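# Take a staple stick out and set it legs-down

## Task

Pull a single stick of staples out of the staple box and leave it lying on the table with its legs pointing down, at a good distance from both the box's tray and its sleeve.

## Robot and tools

Robot: two six-joint arms, left_arm and right_arm, each with a two-finger parallel gripper and a wrist camera. Measured base positions in the scene frame: left_arm (+0.040, +0.352, +0.016) m, right_arm (-0.013, -0.273, +0.018) m, both turned almost not at all about z. A camera stand sits behind the arms. Loose objects may occasionally get a short shove from outside.

Frames: the scene frame has its origin at table-top height, halfway between the two nominal bases, with +z up, +x out over the table and left_arm on the +y side. Arm names do not match image sides. The table and cam_low use the scene frame. Each arm reports its hand pose, velocities, Hand target and wrist-camera pose in its own base frame. Command offsets run along the axes of that arm's current Hand target: the fingers point along the gripper's +z and spread along its y. end_effector_position is the spot between the finger pads, roughly 1 cm short of the fingertips. Reported poses can be off by a few cm.

execute_actions(actions, cameras): actions is a list of actions; each action is a list of up to 15 rows, one row per 1/30 s step; a short action repeats its last row to fill 15 steps. Every row is one flat list of 14 numbers in [-1, 1]: left_arm dx, dy, dz, rx, ry, rz, opening, then right_arm the same seven. The six pose numbers are an offset from the Hand target as it was when the action began (not from the previous row), in that target's axes; 1.0 equals 0.6 m or 180 degrees, and rx, ry, rz form one rotation vector. Sending the same offset again moves further. Six zeros re-request the current Hand target. Opening is absolute: +1 fully open (0.094 m), -1 closed; a 0 is a real command, so repeat the present value to keep a gripper as it is. cameras lists names (cam_low, cam_left_wrist, cam_right_wrist), ["all"] or []; images come by default only with an empty actions list, which also reports the scene number and task.

move(target, speed, blend, opening_speed, grip_force, blocking, cameras): target is one 14-number row laid out as above, or a list of up to 15 such rows forming a path; every row is an offset from the same starting Hand targets, not from the previous row. speed is top path speed in m/s, 0.002 to 2.9 (default 0.25); rotation is capped at twice that in rad/s; one value or one per target. blend (m) rounds corners of a list; 0 stops at each point. opening_speed sets how fast the commanded opening changes, per second on the -1..+1 scale, at least 0.2; use it to close gently. grip_force is the per-pad force cap in newtons, 10 to 50, one value or one per arm; it persists, and lower values close slowly. blocking=false returns after about 0.5 s while the move continues. A whole move is capped at 10 s. Moves do not avoid obstacles or the other arm. Gripper openings of later targets are applied on arrival.

The result adds a move: line giving the ending (done, off_target, moving, held, fault) and any limits (limits=paced: the sent pose was clipped; limits=held: a check withheld steps). done means at rest within 10 mm and 2 degrees; neither done nor off_target tells you about contact.

wait(seconds 0 to 10, cameras): lets time pass holding the last commands; a running move carries on. stop(cameras): brakes the running move. zoom_image(camera, region=[x0, y0, x1, y1] pixels, at most 504 by 504) magnifies the newest image of cam_low, cam_left_wrist or cam_right_wrist. read_manual(section="licences") gives URDF licence text only. finished_scene(scene) ends the current scene (integer 1 to 2); make no further call in that reply, and only call it once the stick rests correctly without the robot.

Reading results: Hand target is the last commanded pose after clipping; the gripper often rests a little short, and its next command, even all zeros, asks for it again; add the missing distance if it stays short. Each step the controller limits commanded orientation to 40 degrees from the measured one. grip_measured is the measured finger opening on the -1..+1 scale (reads up to ~2.5 mm wide when empty, a few mm narrow when squeezing a hard part). grip_effort_nm is gripper motor effort (negative = closing) and is not pad force. Tool commands shows current commands. Joint torques include gravity; joints 1-3 wrap at ±28 N m. Motor temperatures: MOTOR HOT appears at 75 °C; at 90 °C that arm folds and idles for the rest of the scene; at 100 °C it collapses.

Cameras, all 672x504: cam_low (fixed), cam_left_wrist, cam_right_wrist. Wrist images can lag while the arm moves.

Avoid: grippers, housings or wrist cameras touching each other, or a gripper closing on the other arm's fingers; fast moves into contact or targets far past a contact; striking fixed or heavy things; dropping the stick or releasing it while it moves; anything leaving the table; pulling on an arm's camera cable; paths near an arm's own base (go round it); long stretched-out holds or pushing at unreachable poses, which heat motors. An arm stopped by contact keeps pushing until you command its target back past the gripper. Close slowly on parts that could bend.

Each tool is called after "Emit:" in YAML: its name, and indented under it one key for each argument.

## Session

Emit:
execute_actions:
  actions: []

Emit:
zoom_image:
  camera: "cam_low"
  region: [300, 300, 500, 400]

Scene clock: 0.00 s.
left_arm: end_effector_position=(+0.3784, +0.0179, +0.1464) grip_measured=+1.000 grip_effort_nm=n/a end_effector_quat_wxyz=(+0.685, -0.065, +0.724, +0.046) | right_arm: end_effector_position=(+0.3816, +0.0175, +0.1496) grip_measured=+1.000 grip_effort_nm=n/a end_effector_quat_wxyz=(+0.699, -0.033, +0.714, +0.023)
Joint positions: left_arm=[-0.056 1.535 0.22 1.258 -0.213 -0.034 0.094] | right_arm=[0.011 1.582 0.216 1.345 -0.068 -0.015 0.094]
Joint velocities: within noise
Joint torques (N m): no reading
Motor temperatures (°C): left_arm=[21 23 26 23 24 22 20] | right_arm=[23 26 28 23 22 22 19]
Heat: left arm: 26 °C; right arm: 28 °C.
Hand target: left_arm +0.3789, +0.0179, +0.1462; +0.684, -0.065, +0.725, +0.046 | right_arm +0.3818, +0.0175, +0.1467; +0.695, -0.033, +0.718, +0.023
Tool commands: left_gripper/opening=+1.0 right_gripper/opening=+1.0
camera_calibration:
cam_left_wrist: T_world_to_cam=[[0.158917, -0.987156, 0.016357, -0.0451763], [-0.464563, -0.089386, -0.881017, 0.346502], [0.871164, 0.13241, -0.472802, -0.171979], [0, 0, 0, 1]] pos_world=[0.317973, 0.00914815, 0.224701]
cam_right_wrist: T_world_to_cam=[[0.0813909, -0.996565, 0.0153102, -0.0133729], [-0.428199, -0.0488346, -0.902364, 0.339611], [0.900012, 0.0668885, -0.430702, -0.192055], [0, 0, 0, 1]] pos_world=[0.319362, 0.0161041, 0.223939]

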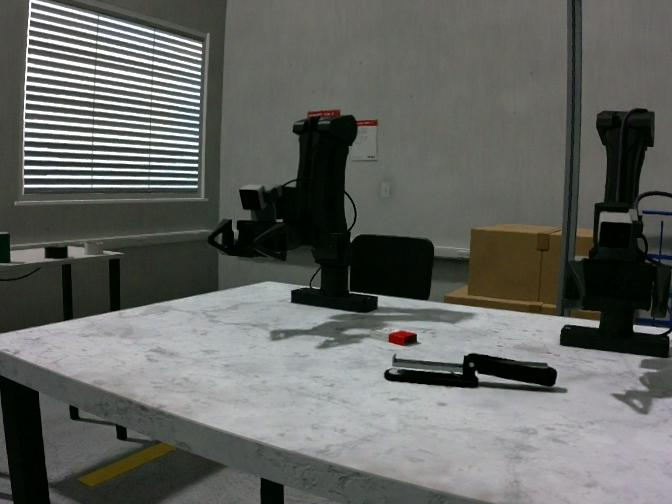

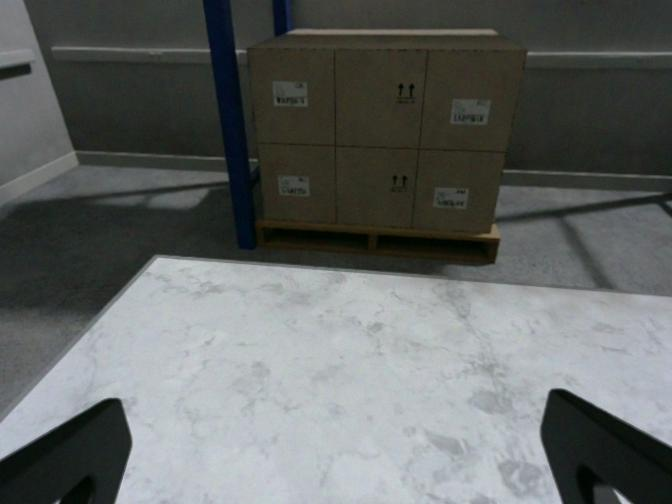

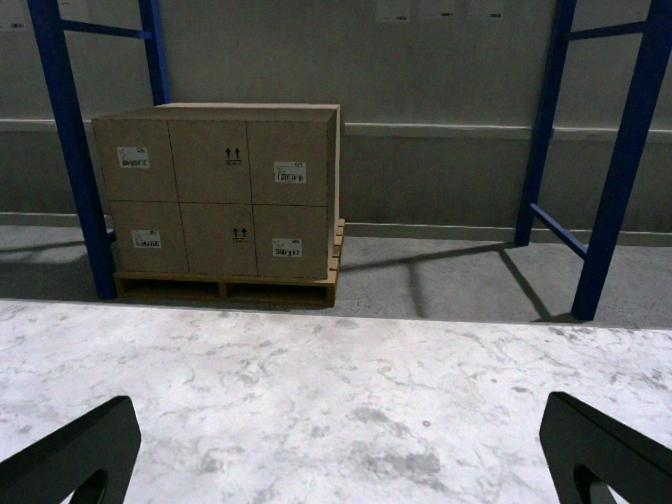

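Scaled by 2.520 from the camera's 672x504 image, which has a finer 960x720 frame.

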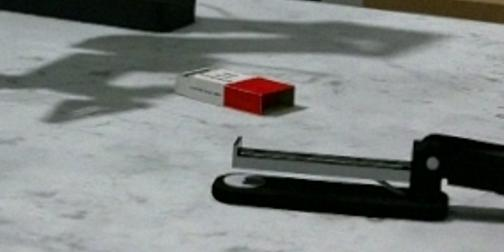

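Emit:
zoom_image:
  camera: "cam_low"
  region: [360, 318, 430, 354]

Scaled by 7.200 from the camera's 672x504 image, which has a finer 960x720 frame.

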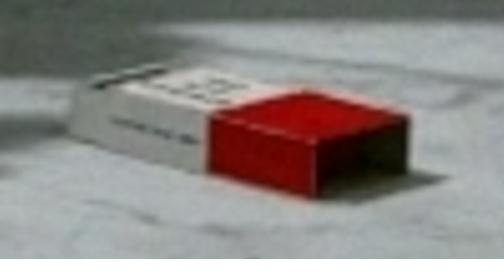

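Emit:
move:
  target: [0.1449, -0.4778, -0.3598, 0.5922, 0.1531, 0.2714, 0.2, 0.1395, 0.2467, -0.3199, -0.3680, 0.2054, -0.1557, 0.2]
  speed: 0.3
  cameras: ["all"]

Scene clock: 79.63 s.
left_arm: end_effector_position=(+0.2066, -0.2957, +0.0755) grip_measured=+0.202 grip_effort_nm=-0.13 end_effector_quat_wxyz=(+0.230, +0.737, +0.564, -0.294) | right_arm: end_effector_position=(+0.1740, +0.1470, +0.0626) grip_measured=+0.201 grip_effort_nm=-0.10 end_effector_quat_wxyz=(+0.302, -0.557, +0.737, +0.233)
Joint positions: left_arm=[-0.637 1.664 0.973 -0.535 0.699 1.071 0.056] | right_arm=[0.164 1.006 0.417 -0.588 -0.696 -0.986 0.056]
Joint torques (N m): left_arm=[-0.42 -6 8.4 0.64 0.71 0.11] | right_arm=[0.51 -1.31 9.52 0.62 -0.39 -0.11]
Motor temperatures (°C): left_arm=[21 24 28 29 24 22 20] | right_arm=[23 26 29 29 22 22 19]
Heat: left arm: 29 °C; right arm: 29 °C.
Hand target: left_arm +0.2065, -0.3016, +0.0786; +0.230, +0.739, +0.554, -0.306 | right_arm +0.1761, +0.1486, +0.0676; +0.303, -0.562, +0.733, +0.233
Off the commanded pose: left_arm 0.007 m, 2 deg | right_arm 0.006 m, 1 deg.
move: done
camera_calibration:
cam_left_wrist: T_world_to_cam=[[-0.96519, 0.261254, -0.012419, 0.277159], [0.251096, 0.912278, -0.323574, 0.282474], [-0.0732054, -0.315428, -0.946122, 0.0841457], [0, 0, 0, 1]] pos_world=[0.202743, -0.303562, 0.174455]
cam_right_wrist: T_world_to_cam=[[0.963559, -0.267399, -0.00724069, -0.125408], [-0.252834, -0.901569, -0.351069, 0.238814], [0.0873473, 0.340106, -0.936322, 0.0816512], [0, 0, 0, 1]] pos_world=[0.174087, 0.154003, 0.159384]

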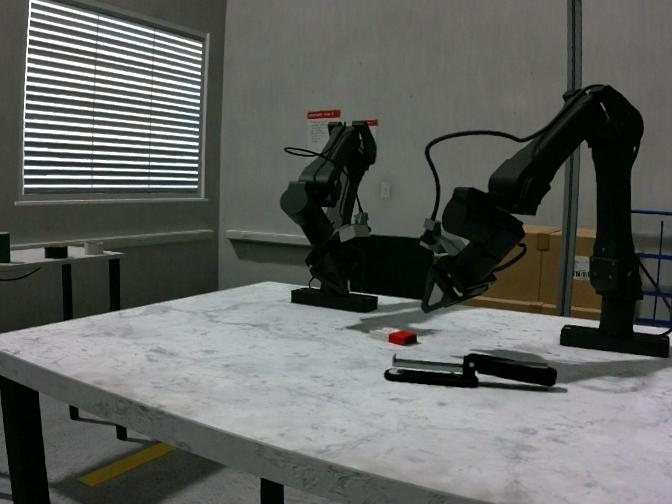

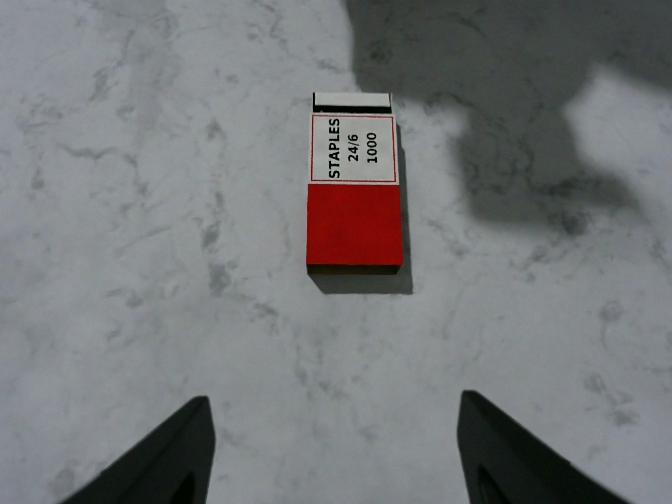

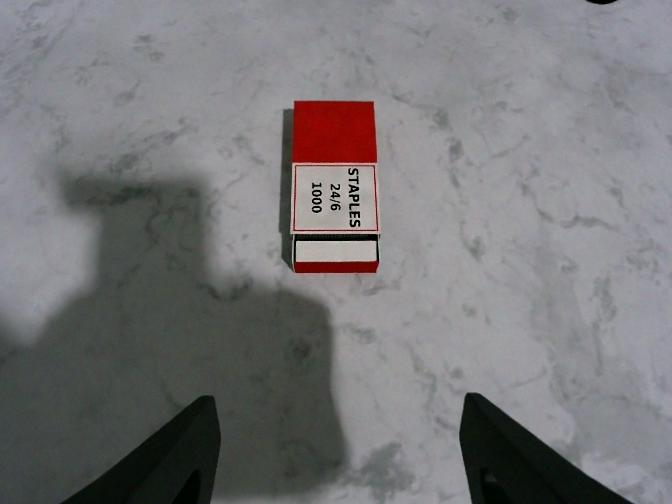

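Emit:
zoom_image:
  camera: "cam_right_wrist"
  region: [275, 90, 395, 285]

Scaled by 2.585 from the camera's 672x504 image, which has a finer 960x720 frame.

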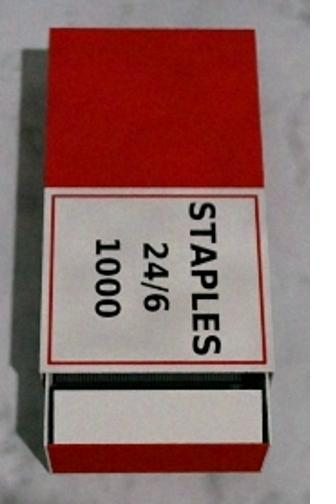

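Emit:
move:
  target: [0.0002, -0.0105, 0.1710, 0, -0.0444, 0, 0.2, -0.0017, 0, 0.1470, 0, -0.0444, 0, 0.2]
  speed: 0.15
  grip_force: [15, 20]
  cameras: ["all"]

Emit:
zoom_image:
  camera: "cam_low"
  region: [350, 290, 470, 370]

Scene clock: 180.87 s.
left_arm: end_effector_position=(+0.1910, -0.3738, +0.0169) grip_measured=+0.202 grip_effort_nm=-0.13 end_effector_quat_wxyz=(+0.287, +0.719, +0.532, -0.343) | right_arm: end_effector_position=(+0.1967, +0.2101, +0.0113) grip_measured=+0.201 grip_effort_nm=-0.10 end_effector_quat_wxyz=(+0.361, -0.546, +0.706, +0.269)
Joint positions: left_arm=[-0.808 1.922 0.863 0.114 0.738 0.811 0.056] | right_arm=[0.414 1.438 0.226 0.349 -0.672 -0.646 0.056]
Joint torques (N m): left_arm=[-0.69 -8.02 3.48 1.18 0.64 -0.1] | right_arm=[0.54 -2.86 4.68 1.28 -0.28 0.07]
Motor temperatures (°C): left_arm=[21 25 30 24 25 22 20] | right_arm=[23 24 30 27 22 22 19]
Heat: left arm: 30 °C; right arm: 30 °C.
Hand target: left_arm +0.1802, -0.3693, +0.0060; +0.268, +0.716, +0.537, -0.357 | right_arm +0.1924, +0.2095, +0.0060; +0.354, -0.545, +0.710, +0.272
Off the commanded pose: left_arm 0.016 m, 3 deg | right_arm 0.007 m, 1 deg.
grip_force (N): 15, 20
move: off_target (left_arm)
camera_calibration:
cam_left_wrist: T_world_to_cam=[[-0.961133, 0.270722, -0.0541555, 0.285392], [0.263783, 0.842567, -0.469573, 0.312596], [-0.081494, -0.465608, -0.881231, -0.0527272], [0, 0, 0, 1]] pos_world=[0.187545, -0.365195, 0.115777]
cam_right_wrist: T_world_to_cam=[[0.966685, -0.25557, 0.0142661, -0.134068], [-0.21638, -0.845682, -0.487854, 0.266066], [0.136745, 0.468514, -0.872809, -0.0272834], [0, 0, 0, 1]] pos_world=[0.190904, 0.203526, 0.107901]

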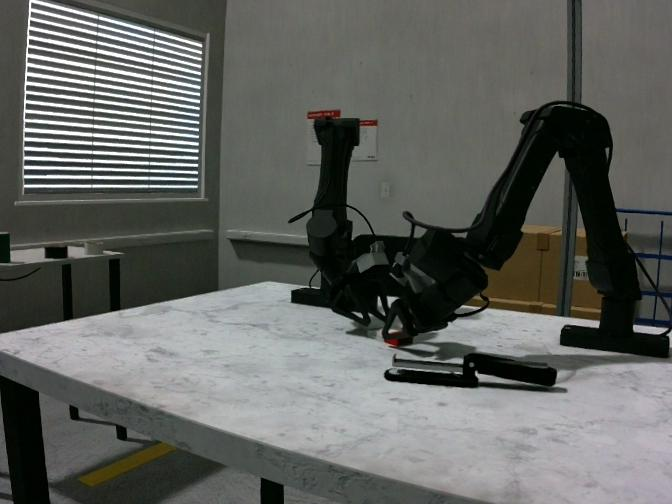

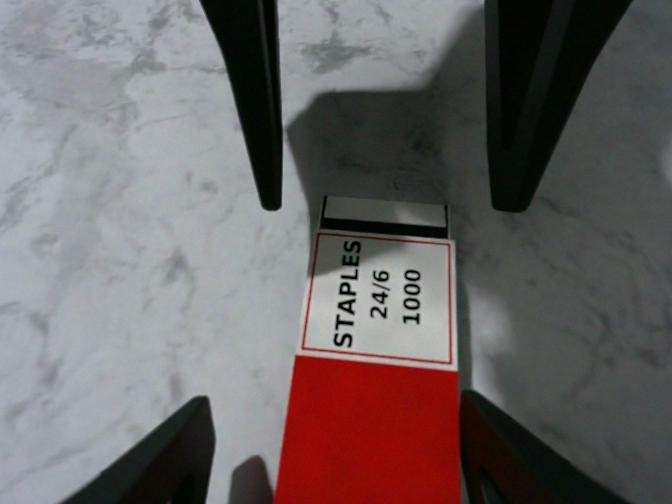

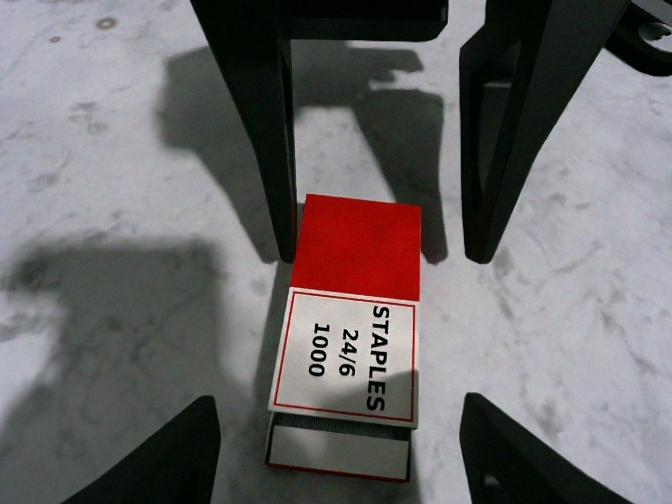

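Scaled by 4.200 from the camera's 672x504 image, which has a finer 960x720 frame.

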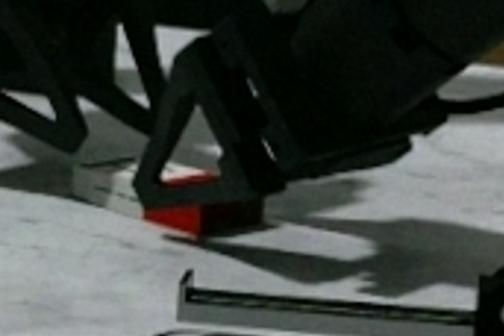

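Emit:
move:
  target: [0.0173, -0.0125, 0.0047, 0.0266, 0, 0.0200, 0.2, 0.0343, 0.0012, 0.0070, 0.0266, 0, 0.0200, 0.2]
  speed: 0.08
  cameras: ["all"]

Emit:
zoom_image:
  camera: "cam_low"
  region: [350, 290, 470, 370]

Scene clock: 230.10 s.
left_arm: end_effector_position=(+0.1757, -0.3656, +0.0042) grip_measured=+0.202 grip_effort_nm=-0.13 end_effector_quat_wxyz=(+0.266, +0.744, +0.494, -0.362) | right_arm: end_effector_position=(+0.1936, +0.2021, -0.0083) grip_measured=+0.201 grip_effort_nm=-0.10 end_effector_quat_wxyz=(+0.374, -0.509, +0.733, +0.251)
Joint positions: left_arm=[-0.798 1.962 0.868 0.05 0.809 0.942 0.056] | right_arm=[0.437 1.538 0.114 0.631 -0.588 -0.529 0.056]
Joint torques (N m): left_arm=[0.44 -6.91 6.45 0.65 0.62 0.07] | right_arm=[0.51 -2.8 3.74 1.4 -0.22 0.06]
Heat: left arm: 27 °C; right arm: 30 °C.
Hand target: left_arm +0.1741, -0.3633, -0.0041; +0.249, +0.743, +0.499, -0.370 | right_arm +0.1895, +0.2010, -0.0130; +0.367, -0.507, +0.738, +0.253
Off the commanded pose: left_arm 0.009 m, 2 deg | right_arm 0.006 m, 1 deg.
grip_force (N): 15, 20
move: done
camera_calibration:
cam_left_wrist: T_world_to_cam=[[-0.92723, 0.371857, -0.0443581, 0.29874], [0.34716, 0.80908, -0.474205, 0.276857], [-0.140447, -0.455096, -0.879296, -0.0471472], [0, 0, 0, 1]] pos_world=[0.174265, -0.356545, 0.103082]
cam_right_wrist: T_world_to_cam=[[0.93528, -0.353696, 0.0122265, -0.106941], [-0.302836, -0.817712, -0.489528, 0.260075], [0.183142, 0.454144, -0.871902, -0.0462399], [0, 0, 0, 1]] pos_world=[0.187248, 0.195841, 0.0883048]

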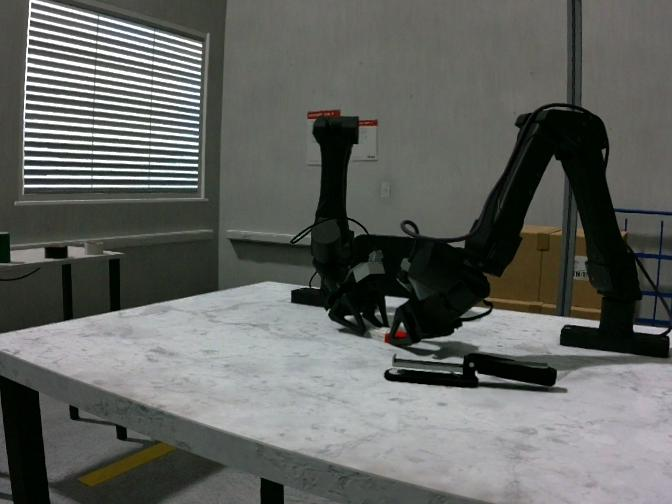

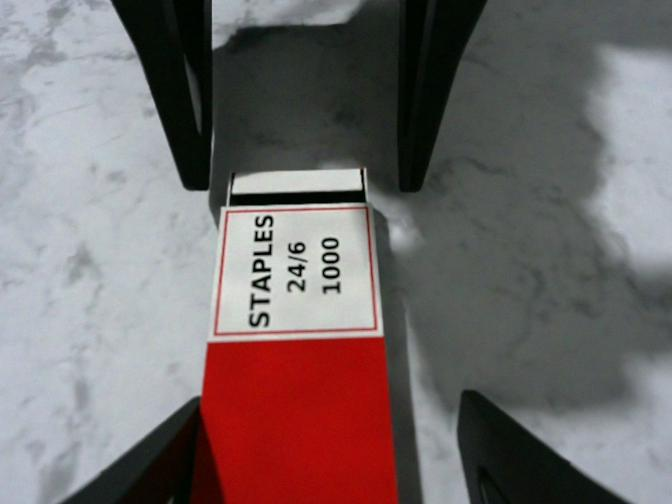

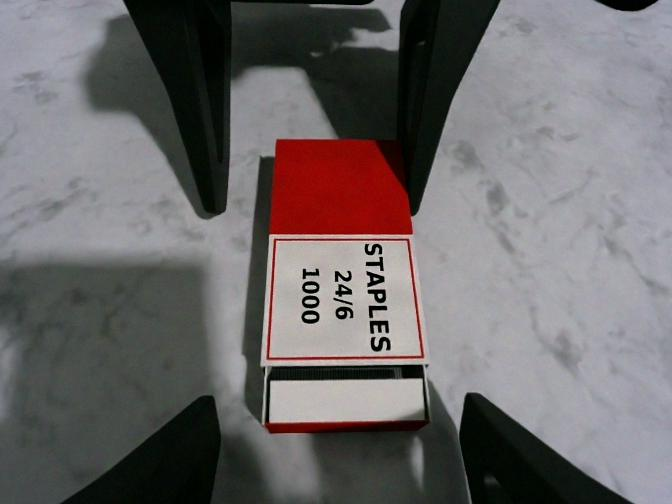

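Scaled by 4.200 from the camera's 672x504 image, which has a finer 960x720 frame.

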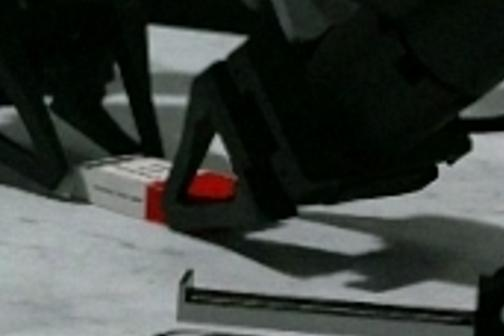

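Emit:
move:
  target: [0, 0.0183, 0, 0, 0, 0, 0.2, 0, 0, 0, 0, 0, 0, -0.33]
  speed: 0.08
  opening_speed: 0.6
  cameras: ["cam_left_wrist", "cam_right_wrist"]

Scene clock: 247.97 s.
left_arm: end_effector_position=(+0.1845, -0.3698, +0.0045) grip_measured=+0.202 grip_effort_nm=-0.13 end_effector_quat_wxyz=(+0.265, +0.745, +0.493, -0.364) | right_arm: end_effector_position=(+0.1938, +0.2021, -0.0082) grip_measured=-0.229 grip_effort_nm=-0.48 end_effector_quat_wxyz=(+0.375, -0.508, +0.733, +0.251)
Joint positions: left_arm=[-0.786 1.991 0.918 0.014 0.819 0.959 0.056] | right_arm=[0.437 1.538 0.114 0.632 -0.587 -0.528 0.036]
Joint torques (N m): left_arm=[0.88 -7.31 6.46 0.72 0.56 0.1] | right_arm=[0.53 -2.81 3.74 1.38 -0.22 0.06]
Heat: left arm: 28 °C; right arm: 31 °C.
Hand target: left_arm +0.1843, -0.3676, -0.0040; +0.249, +0.743, +0.499, -0.370 | right_arm +0.1895, +0.2010, -0.0129; +0.367, -0.507, +0.738, +0.253
Off the commanded pose: left_arm 0.009 m, 2 deg | right_arm 0.007 m, 1 deg.
grip_force (N): 15, 20
move: done
camera_calibration:
cam_left_wrist: T_world_to_cam=[[-0.925903, 0.375485, -0.0414053, 0.309517], [0.348764, 0.807567, -0.475604, 0.276541], [-0.145145, -0.454804, -0.878684, -0.0466104], [0, 0, 0, 1]] pos_world=[0.183371, -0.360743, 0.103384]
cam_right_wrist: T_world_to_cam=[[0.934977, -0.354466, 0.013092, -0.107], [-0.303044, -0.817434, -0.489863, 0.260248], [0.184342, 0.454043, -0.871701, -0.0463277], [0, 0, 0, 1]] pos_world=[0.187449, 0.195843, 0.0885029]
Images, in order (width x height): cam_left_wrist 672x504, cam_right_wrist 672x504.

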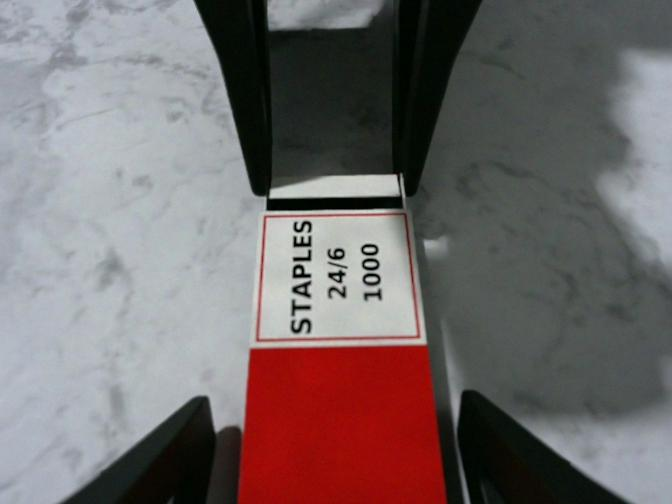

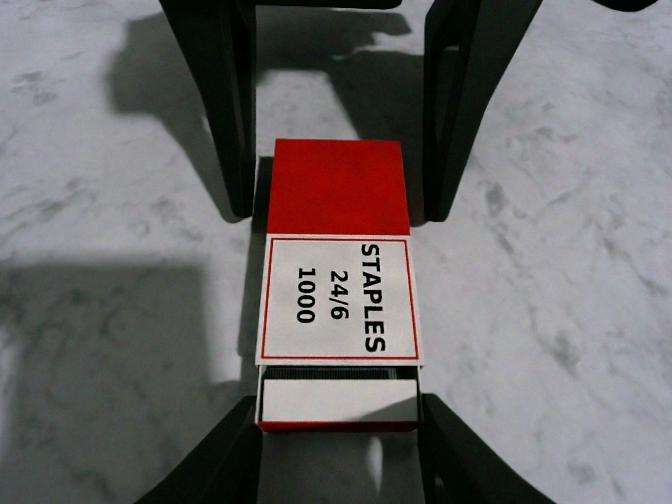

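Emit:
move:
  target:
    - [0, 0, 0, 0, 0, 0, -0.25, 0, 0, 0, 0, 0, 0, -0.33]
    - [0.0448, 0, -0.0707, 0, 0, 0, -0.25, 0.0210, 0, -0.0363, 0, 0, 0, -0.33]
  speed: 0.08
  opening_speed: 0.4
  cameras: ["all"]

Scene clock: 271.10 s.
left_arm: end_effector_position=(+0.2061, -0.3276, +0.0020) grip_measured=-0.183 grip_effort_nm=-0.42 end_effector_quat_wxyz=(+0.265, +0.743, +0.489, -0.372) | right_arm: end_effector_position=(+0.1861, +0.1792, -0.0085) grip_measured=-0.230 grip_effort_nm=-0.50 end_effector_quat_wxyz=(+0.375, -0.506, +0.736, +0.248)
Joint positions: left_arm=[-0.639 1.991 0.918 -0.143 0.899 1.166 0.038] | right_arm=[0.322 1.442 0.068 0.523 -0.656 -0.626 0.036]
Joint torques (N m): left_arm=[0.55 -10.44 4.67 0.26 0.4 0.03] | right_arm=[-0.44 -4.4 4.26 0.92 -0.4 -0.11]
Heat: left arm: 28 °C; right arm: 31 °C.
Hand target: left_arm +0.2033, -0.3212, +0.0001; +0.249, +0.743, +0.499, -0.370 | right_arm +0.1804, +0.1776, -0.0100; +0.367, -0.507, +0.738, +0.253
Off the commanded pose: left_arm 0.007 m, 2 deg | right_arm 0.006 m, 1 deg.
grip_force (N): 15, 20
move: done
camera_calibration:
cam_left_wrist: T_world_to_cam=[[-0.923241, 0.382502, -0.0362971, 0.315306], [0.35025, 0.799014, -0.488776, 0.230672], [-0.157956, -0.463971, -0.871654, -0.026736], [0, 0, 0, 1]] pos_world=[0.206088, -0.31732, 0.100887]
cam_right_wrist: T_world_to_cam=[[0.931366, -0.363792, 0.0145864, -0.105505], [-0.311278, -0.816423, -0.486374, 0.240391], [0.188847, 0.448452, -0.873629, -0.0347492], [0, 0, 0, 1]] pos_world=[0.179655, 0.173462, 0.0881006]

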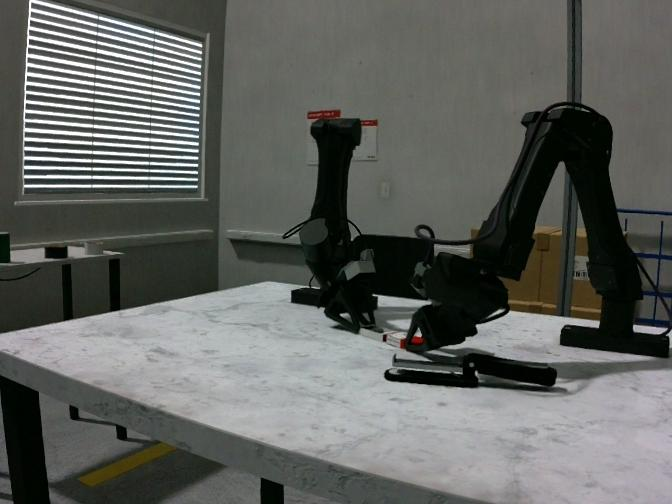

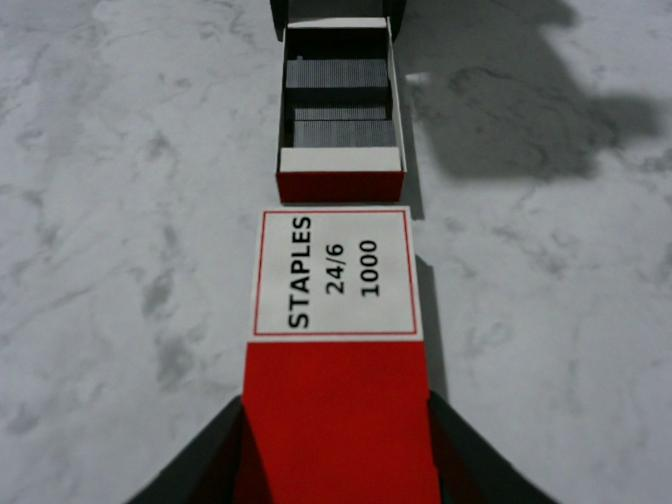

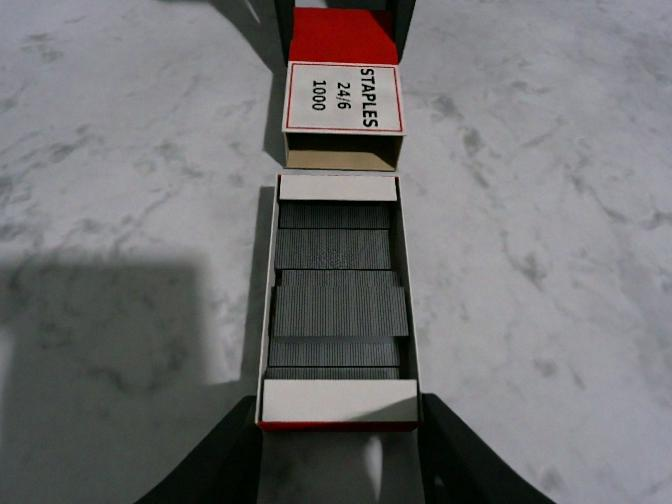

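Emit:
zoom_image:
  camera: "cam_right_wrist"
  region: [250, 160, 430, 440]

Scaled by 1.800 from the camera's 672x504 image, which has a finer 960x720 frame.

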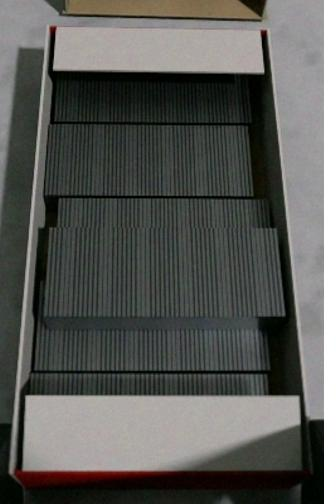

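Emit:
move:
  target:
    - [0, 0, 0, 0, 0, 0, 0.1, 0, 0, 0, 0, 0, 0, 0.1]
    - [0, 0, -0.06, 0, 0, 0, 0.1, -0.0799, 0, -0.0602, 0, 0, 0, 0.1]
    - [0, 0, -0.1333, 0, 0, 0, 0.1, -0.1072, -0.0071, -0.0102, 0.2298, 0.2298, 0.4609, -0.42]
  speed: 0.2
  blend: [0, 0.03, 0]
  grip_force: [15, 25]
  opening_speed: 0.6
  cameras: ["cam_low", "cam_right_wrist"]

Emit:
zoom_image:
  camera: "cam_right_wrist"
  region: [200, 200, 480, 420]

Scene clock: 316.37 s.
left_arm: end_effector_position=(+0.2195, -0.2579, +0.0312) grip_measured=+0.098 grip_effort_nm=0.06 end_effector_quat_wxyz=(+0.224, +0.741, +0.512, -0.372) | right_arm: end_effector_position=(+0.1932, +0.2056, +0.0460) grip_measured=-0.419 grip_effort_nm=-0.10 end_effector_quat_wxyz=(+0.003, +0.176, +0.984, +0.002)
Joint positions: left_arm=[-0.439 1.902 1.002 -0.653 0.899 1.484 0.052] | right_arm=[0.815 1.658 1.074 -0.979 0.003 1.169 0.027]
Joint torques (N m): left_arm=[0.94 -11.78 7.05 0.15 0.84 0.11] | right_arm=[-0.47 -5.49 8.79 0 -0.03 0.07]
Heat: left arm: 28 °C; right arm: 30 °C.
Hand target: left_arm +0.2274, -0.2620, +0.0482; +0.249, +0.743, +0.499, -0.370 | right_arm +0.1966, +0.2078, +0.0451; +0.000, +0.182, +0.983, +0.000
Off the commanded pose: left_arm 0.019 m, 3 deg | right_arm 0.004 m, 1 deg.
grip_force (N): 15, 25
move: off_target (left_arm)
camera_calibration:
cam_right_wrist: T_world_to_cam=[[-0.345307, -0.938458, -0.00765072, 0.26247], [-0.858492, 0.312569, 0.406561, 0.123253], [-0.379149, 0.146956, -0.913592, 0.173243], [0, 0, 0, 1]] pos_world=[0.262129, 0.182333, 0.110171]
Images, in order (width x height): cam_low 672x504, cam_right_wrist 672x504.

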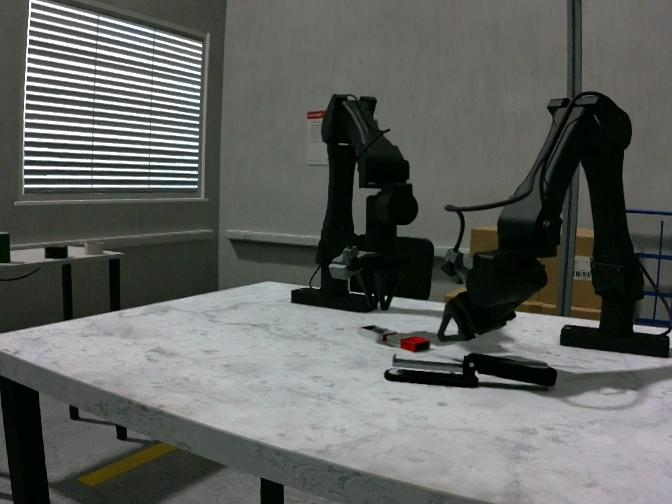

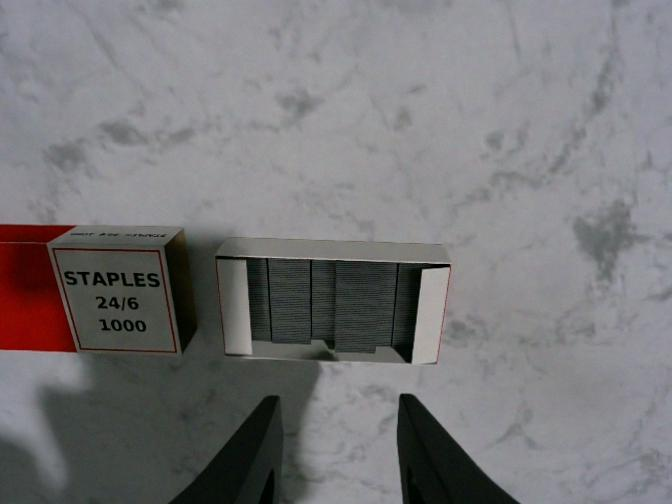

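Scaled by 1.800 from the camera's 672x504 image, which has a finer 960x720 frame.

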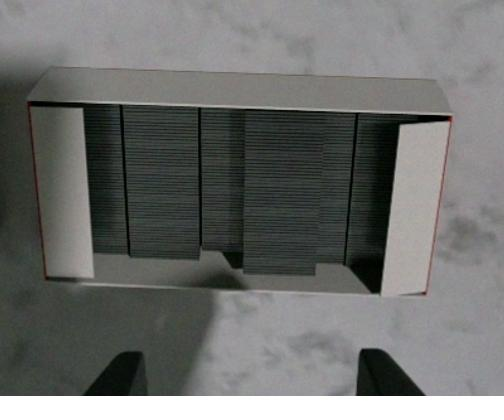

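Emit:
move:
  target: [0, 0, 0, 0, 0, 0, 0.1, -0.0075, -0.0070, 0.05, 0, 0, 0, -0.58]
  speed: 0.1
  cameras: ["cam_right_wrist"]

Emit:
zoom_image:
  camera: "cam_right_wrist"
  region: [200, 260, 480, 460]

Scene clock: 352.20 s.
left_arm: end_effector_position=(+0.2195, -0.2579, +0.0312) grip_measured=+0.098 grip_effort_nm=0.06 end_effector_quat_wxyz=(+0.224, +0.741, +0.512, -0.372) | right_arm: end_effector_position=(+0.1979, +0.2023, +0.0228) grip_measured=-0.579 grip_effort_nm=-0.10 end_effector_quat_wxyz=(+0.002, +0.183, +0.983, +0.001)
Joint positions: left_arm=[-0.439 1.902 1.002 -0.653 0.899 1.484 0.052] | right_arm=[0.794 1.699 1.02 -0.887 0.002 1.163 0.02]
Joint torques (N m): left_arm=[0.5 -11.74 7.02 0.13 0.8 0.1] | right_arm=[-0.44 -5.81 5.9 0.26 -0.02 -0.11]
Heat: left arm: 29 °C; right arm: 30 °C.
Hand target: left_arm +0.2274, -0.2620, +0.0482; +0.249, +0.743, +0.499, -0.370 | right_arm +0.1992, +0.2022, +0.0151; +0.000, +0.182, +0.983, +0.000
Off the commanded pose: left_arm 0.019 m, 3 deg | right_arm 0.008 m, 0 deg.
grip_force (N): 15, 25
move: off_target (left_arm)
camera_calibration:
cam_right_wrist: T_world_to_cam=[[-0.358936, -0.933347, -0.00523511, 0.262388], [-0.852977, 0.325741, 0.407827, 0.13392], [-0.378939, 0.150849, -0.913044, 0.153453], [0, 0, 0, 1]] pos_world=[0.26656, 0.178128, 0.086867]
Images, in order (width x height): cam_right_wrist 672x504.

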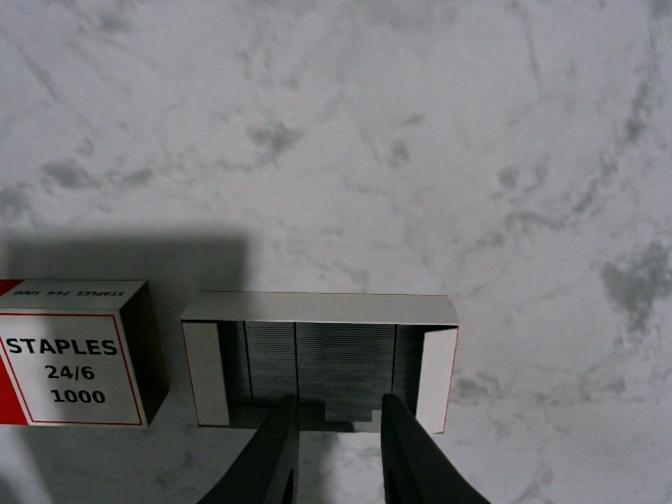

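Scaled by 1.800 from the camera's 672x504 image, which has a finer 960x720 frame.

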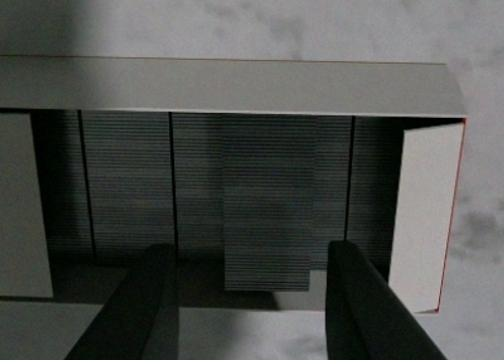

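Emit:
move:
  target: [0, 0, 0, 0, 0, 0, 0.1, 0, -0.0010, 0.0308, 0, 0, 0, -0.58]
  speed: 0.06
  cameras: ["cam_right_wrist"]

Emit:
zoom_image:
  camera: "cam_right_wrist"
  region: [220, 320, 460, 500]

Scene clock: 372.00 s.
left_arm: end_effector_position=(+0.2195, -0.2579, +0.0312) grip_measured=+0.098 grip_effort_nm=0.05 end_effector_quat_wxyz=(+0.224, +0.741, +0.512, -0.372) | right_arm: end_effector_position=(+0.1983, +0.2027, +0.0050) grip_measured=-0.579 grip_effort_nm=-0.10 end_effector_quat_wxyz=(+0.003, +0.183, +0.983, +0.002)
Joint positions: left_arm=[-0.439 1.902 1.002 -0.653 0.899 1.484 0.052] | right_arm=[0.794 1.731 0.978 -0.81 0.002 1.162 0.02]
Joint torques (N m): left_arm=[0.64 -11.56 6.98 0.09 0.8 0.06] | right_arm=[-0.51 -5.82 5.6 0.28 -0.03 -0.11]
Heat: left arm: 29 °C; right arm: 30 °C.
Hand target: left_arm +0.2274, -0.2620, +0.0482; +0.249, +0.743, +0.499, -0.370 | right_arm +0.1990, +0.2017, -0.0033; +0.000, +0.182, +0.983, +0.000
Off the commanded pose: left_arm 0.019 m, 3 deg | right_arm 0.008 m, 1 deg.
grip_force (N): 15, 25
move: off_target (left_arm)
camera_calibration:
cam_right_wrist: T_world_to_cam=[[-0.358144, -0.933631, -0.00809097, 0.262813], [-0.854136, 0.324125, 0.406688, 0.141936], [-0.377074, 0.152564, -0.913531, 0.13658], [0, 0, 0, 1]] pos_world=[0.266859, 0.178528, 0.0691725]
Images, in order (width x height): cam_right_wrist 672x504.

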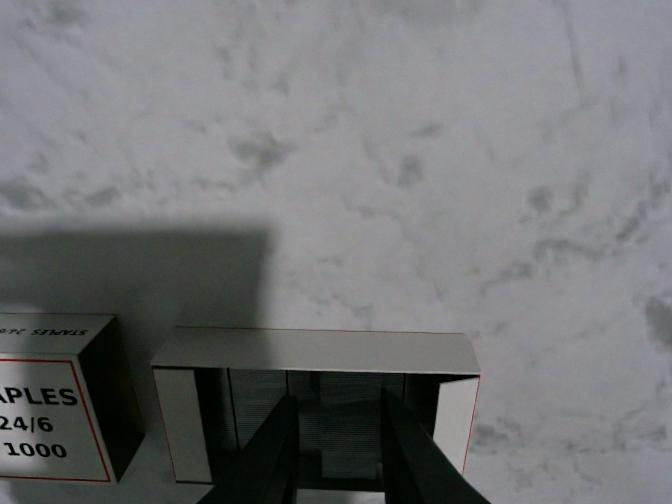

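Scaled by 2.100 from the camera's 672x504 image, which has a finer 960x720 frame.

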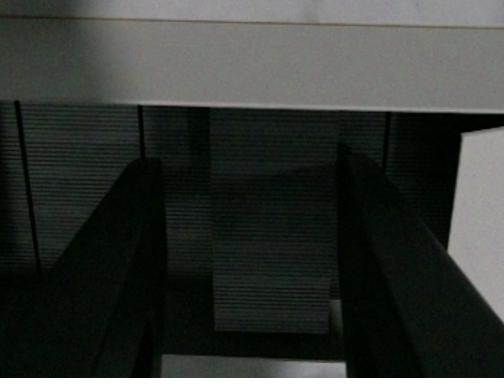

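Emit:
move:
  target:
    - [0, 0, 0, 0, 0, 0, 0.1, 0, -0.0013, 0.0035, 0, 0, 0, -0.58]
    - [0, 0, 0, 0, 0, 0, 0.1, 0, -0.0013, 0.0035, 0, 0, 0, -0.82]
  speed: 0.05
  opening_speed: 0.3
  grip_force: [15, 14]
  cameras: ["cam_right_wrist"]

Emit:
zoom_image:
  camera: "cam_right_wrist"
  region: [220, 320, 460, 500]

Scene clock: 398.00 s.
left_arm: end_effector_position=(+0.2195, -0.2579, +0.0312) grip_measured=+0.098 grip_effort_nm=0.06 end_effector_quat_wxyz=(+0.224, +0.741, +0.512, -0.372) | right_arm: end_effector_position=(+0.1983, +0.2027, +0.0035) grip_measured=-0.715 grip_effort_nm=-0.39 end_effector_quat_wxyz=(+0.004, +0.182, +0.983, +0.004)
Joint positions: left_arm=[-0.439 1.902 1.002 -0.653 0.899 1.484 0.052] | right_arm=[0.794 1.731 0.971 -0.801 0.002 1.161 0.013]
Joint torques (N m): left_arm=[0.75 -11.62 6.99 0.13 0.77 0.12] | right_arm=[-0.62 -5.65 5.49 0.28 -0.03 -0.11]
Motor temperatures (°C): left_arm=[21 30 28 22 26 22 20] | right_arm=[23 23 29 27 22 22 19]
Heat: left arm: 30 °C; right arm: 29 °C.
Hand target: left_arm +0.2274, -0.2620, +0.0482; +0.249, +0.743, +0.499, -0.370 | right_arm +0.1987, +0.2009, -0.0055; +0.000, +0.182, +0.983, +0.000
Off the commanded pose: left_arm 0.019 m, 3 deg | right_arm 0.009 m, 1 deg.
grip_force (N): 15, 14
move: off_target (left_arm)
camera_calibration:
cam_right_wrist: T_world_to_cam=[[-0.357087, -0.934009, -0.0107834, 0.262641], [-0.855335, 0.322326, 0.405596, 0.143123], [-0.375355, 0.154057, -0.913989, 0.13468], [0, 0, 0, 1]] pos_world=[0.266756, 0.178429, 0.0678777]
Images, in order (width x height): cam_right_wrist 672x504.

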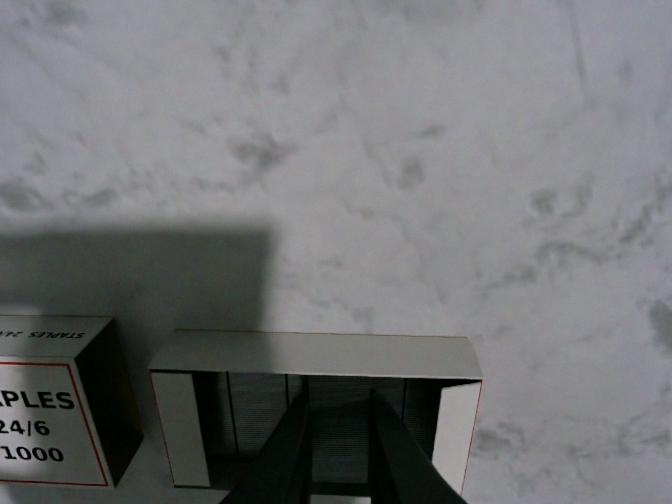

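Scaled by 2.100 from the camera's 672x504 image, which has a finer 960x720 frame.

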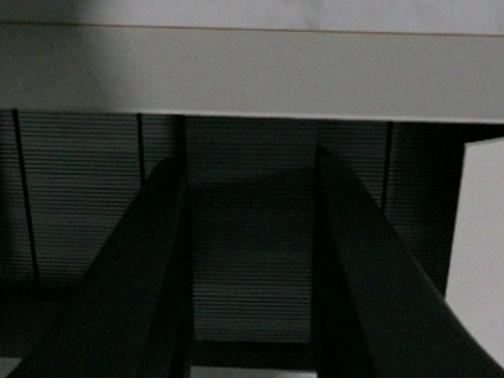

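Emit:
move:
  target:
    - [0, 0, 0, 0, 0, 0, 0.1, 0, 0, -0.1083, 0, 0, 0, -0.82]
    - [0, 0, 0, 0, 0, 0, 0.1, -0.2598, -0.2055, -0.1083, 0, 0, 0, -0.82]
    - [0, 0, 0, 0, 0, 0, 0.1, -0.2598, -0.2055, -0.0192, 0, 0, 0, -0.82]
  speed: [0.12, 0.25, 0.12]
  blend: [0.015, 0.02, 0]
  cameras: ["cam_low", "cam_right_wrist"]

Emit:
zoom_image:
  camera: "cam_low"
  region: [220, 270, 340, 360]

Emit:
zoom_image:
  camera: "cam_right_wrist"
  region: [240, 320, 440, 500]

Scene clock: 418.30 s.
left_arm: end_effector_position=(+0.2195, -0.2579, +0.0312) grip_measured=+0.098 grip_effort_nm=0.06 end_effector_quat_wxyz=(+0.224, +0.741, +0.512, -0.372) | right_arm: end_effector_position=(+0.2977, +0.0293, +0.0135) grip_measured=-0.715 grip_effort_nm=-0.39 end_effector_quat_wxyz=(+0.000, +0.186, +0.982, -0.001)
Joint positions: left_arm=[-0.439 1.902 1.002 -0.653 0.899 1.484 0.052] | right_arm=[0.095 1.777 1.073 -0.868 0.001 0.47 0.013]
Joint torques (N m): left_arm=[0.68 -11.66 7.04 0.14 0.83 0.07] | right_arm=[0.13 -6.5 6 0.29 0 -0.11]
Heat: left arm: 30 °C; right arm: 29 °C.
Hand target: left_arm +0.2274, -0.2620, +0.0482; +0.249, +0.743, +0.499, -0.370 | right_arm +0.3001, +0.0298, +0.0061; +0.000, +0.182, +0.983, -0.001
Off the commanded pose: left_arm 0.019 m, 3 deg | right_arm 0.008 m, 1 deg.
grip_force (N): 15, 14
move: off_target (left_arm)
camera_calibration:
cam_right_wrist: T_world_to_cam=[[-0.364969, -0.931019, -0.000751612, 0.138375], [-0.848394, 0.332247, 0.412117, 0.277641], [-0.383439, 0.151048, -0.911131, 0.210262], [0, 0, 0, 1]] pos_world=[0.366674, 0.00482536, 0.0772595]
Images, in order (width x height): cam_low 672x504, cam_right_wrist 672x504.

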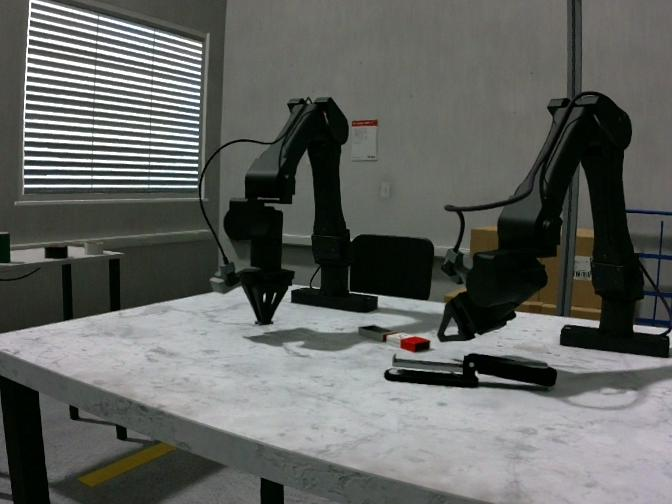

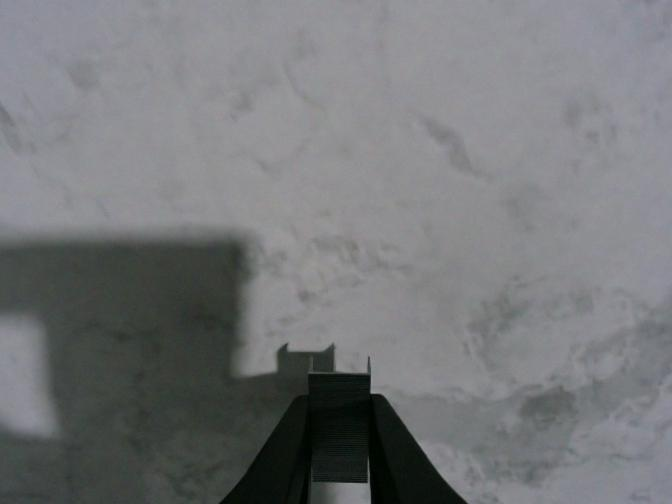

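Scaled by 4.200 from the camera's 672x504 image, which has a finer 960x720 frame.

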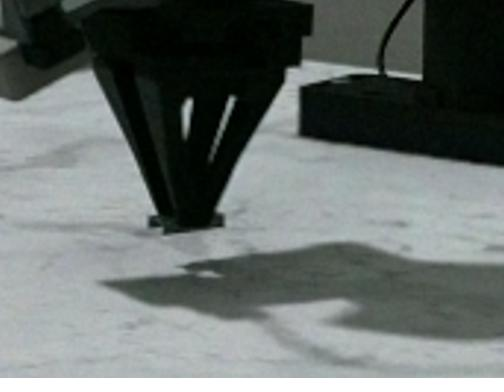

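Scaled by 2.520 from the camera's 672x504 image, which has a finer 960x720 frame.

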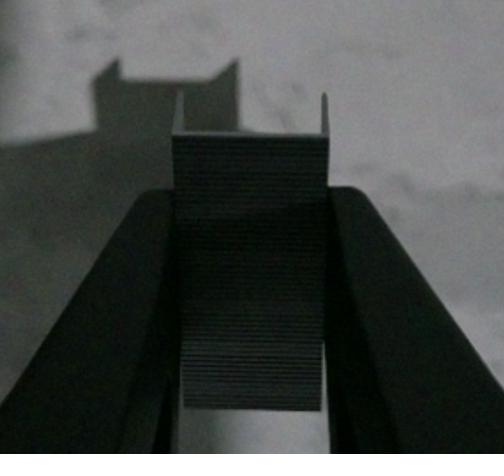

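Emit:
move:
  target: [0, 0, 0, 0, 0, 0, 0.1, 0, 0, 0.0215, 0, 0, 0, -0.82]
  speed: 0.06
  cameras: ["cam_low", "cam_right_wrist"]

Emit:
zoom_image:
  camera: "cam_low"
  region: [230, 300, 310, 360]

Emit:
zoom_image:
  camera: "cam_right_wrist"
  region: [240, 320, 440, 500]

Scene clock: 430.93 s.
left_arm: end_effector_position=(+0.2195, -0.2579, +0.0312) grip_measured=+0.098 grip_effort_nm=0.06 end_effector_quat_wxyz=(+0.224, +0.741, +0.512, -0.372) | right_arm: end_effector_position=(+0.2995, +0.0294, +0.0022) grip_measured=-0.715 grip_effort_nm=-0.39 end_effector_quat_wxyz=(+0.002, +0.186, +0.982, +0.000)
Joint positions: left_arm=[-0.439 1.902 1.002 -0.653 0.899 1.484 0.052] | right_arm=[0.095 1.799 1.049 -0.816 0.001 0.47 0.013]
Joint torques (N m): left_arm=[0.58 -11.89 6.87 0.15 0.86 0.11] | right_arm=[0.13 -6.34 5.63 0.32 0 -0.11]
Heat: left arm: 31 °C; right arm: 29 °C.
Hand target: left_arm +0.2274, -0.2620, +0.0482; +0.249, +0.743, +0.499, -0.370 | right_arm +0.3000, +0.0298, -0.0068; +0.000, +0.182, +0.983, -0.001
Off the commanded pose: left_arm 0.019 m, 3 deg | right_arm 0.009 m, 1 deg.
grip_force (N): 15, 14
move: off_target (left_arm)
camera_calibration:
cam_right_wrist: T_world_to_cam=[[-0.364902, -0.931039, -0.00352863, 0.139188], [-0.850923, 0.331959, 0.407102, 0.284392], [-0.377857, 0.151555, -0.913376, 0.198986], [0, 0, 0, 1]] pos_world=[0.367974, 0.0050254, 0.066463]
Images, in order (width x height): cam_low 672x504, cam_right_wrist 672x504.

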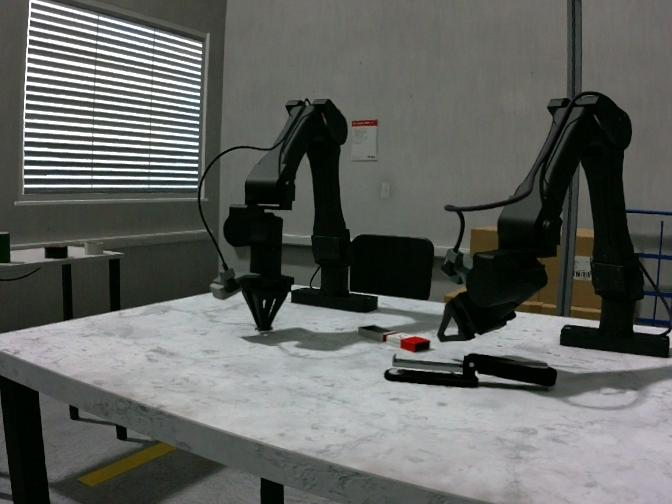

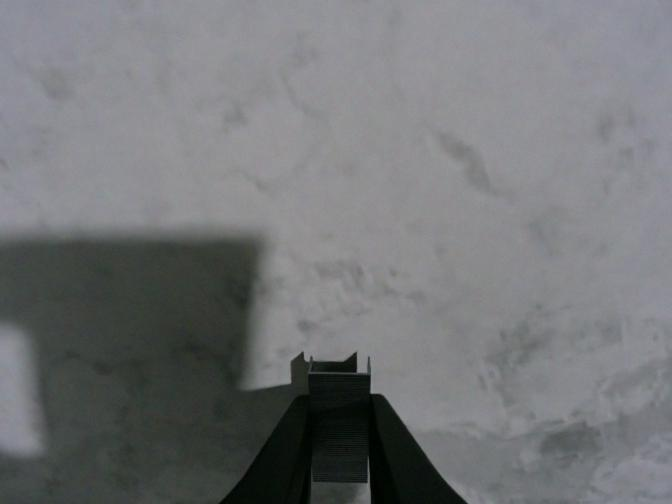

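Scaled by 6.300 from the camera's 672x504 image, which has a finer 960x720 frame.

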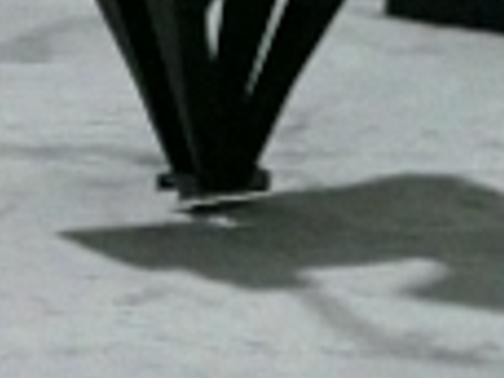

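Scaled by 2.520 from the camera's 672x504 image, which has a finer 960x720 frame.

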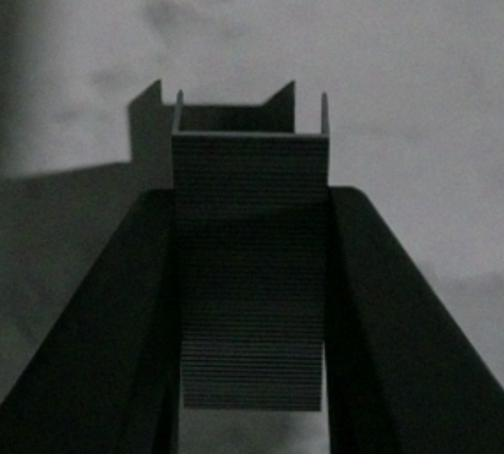

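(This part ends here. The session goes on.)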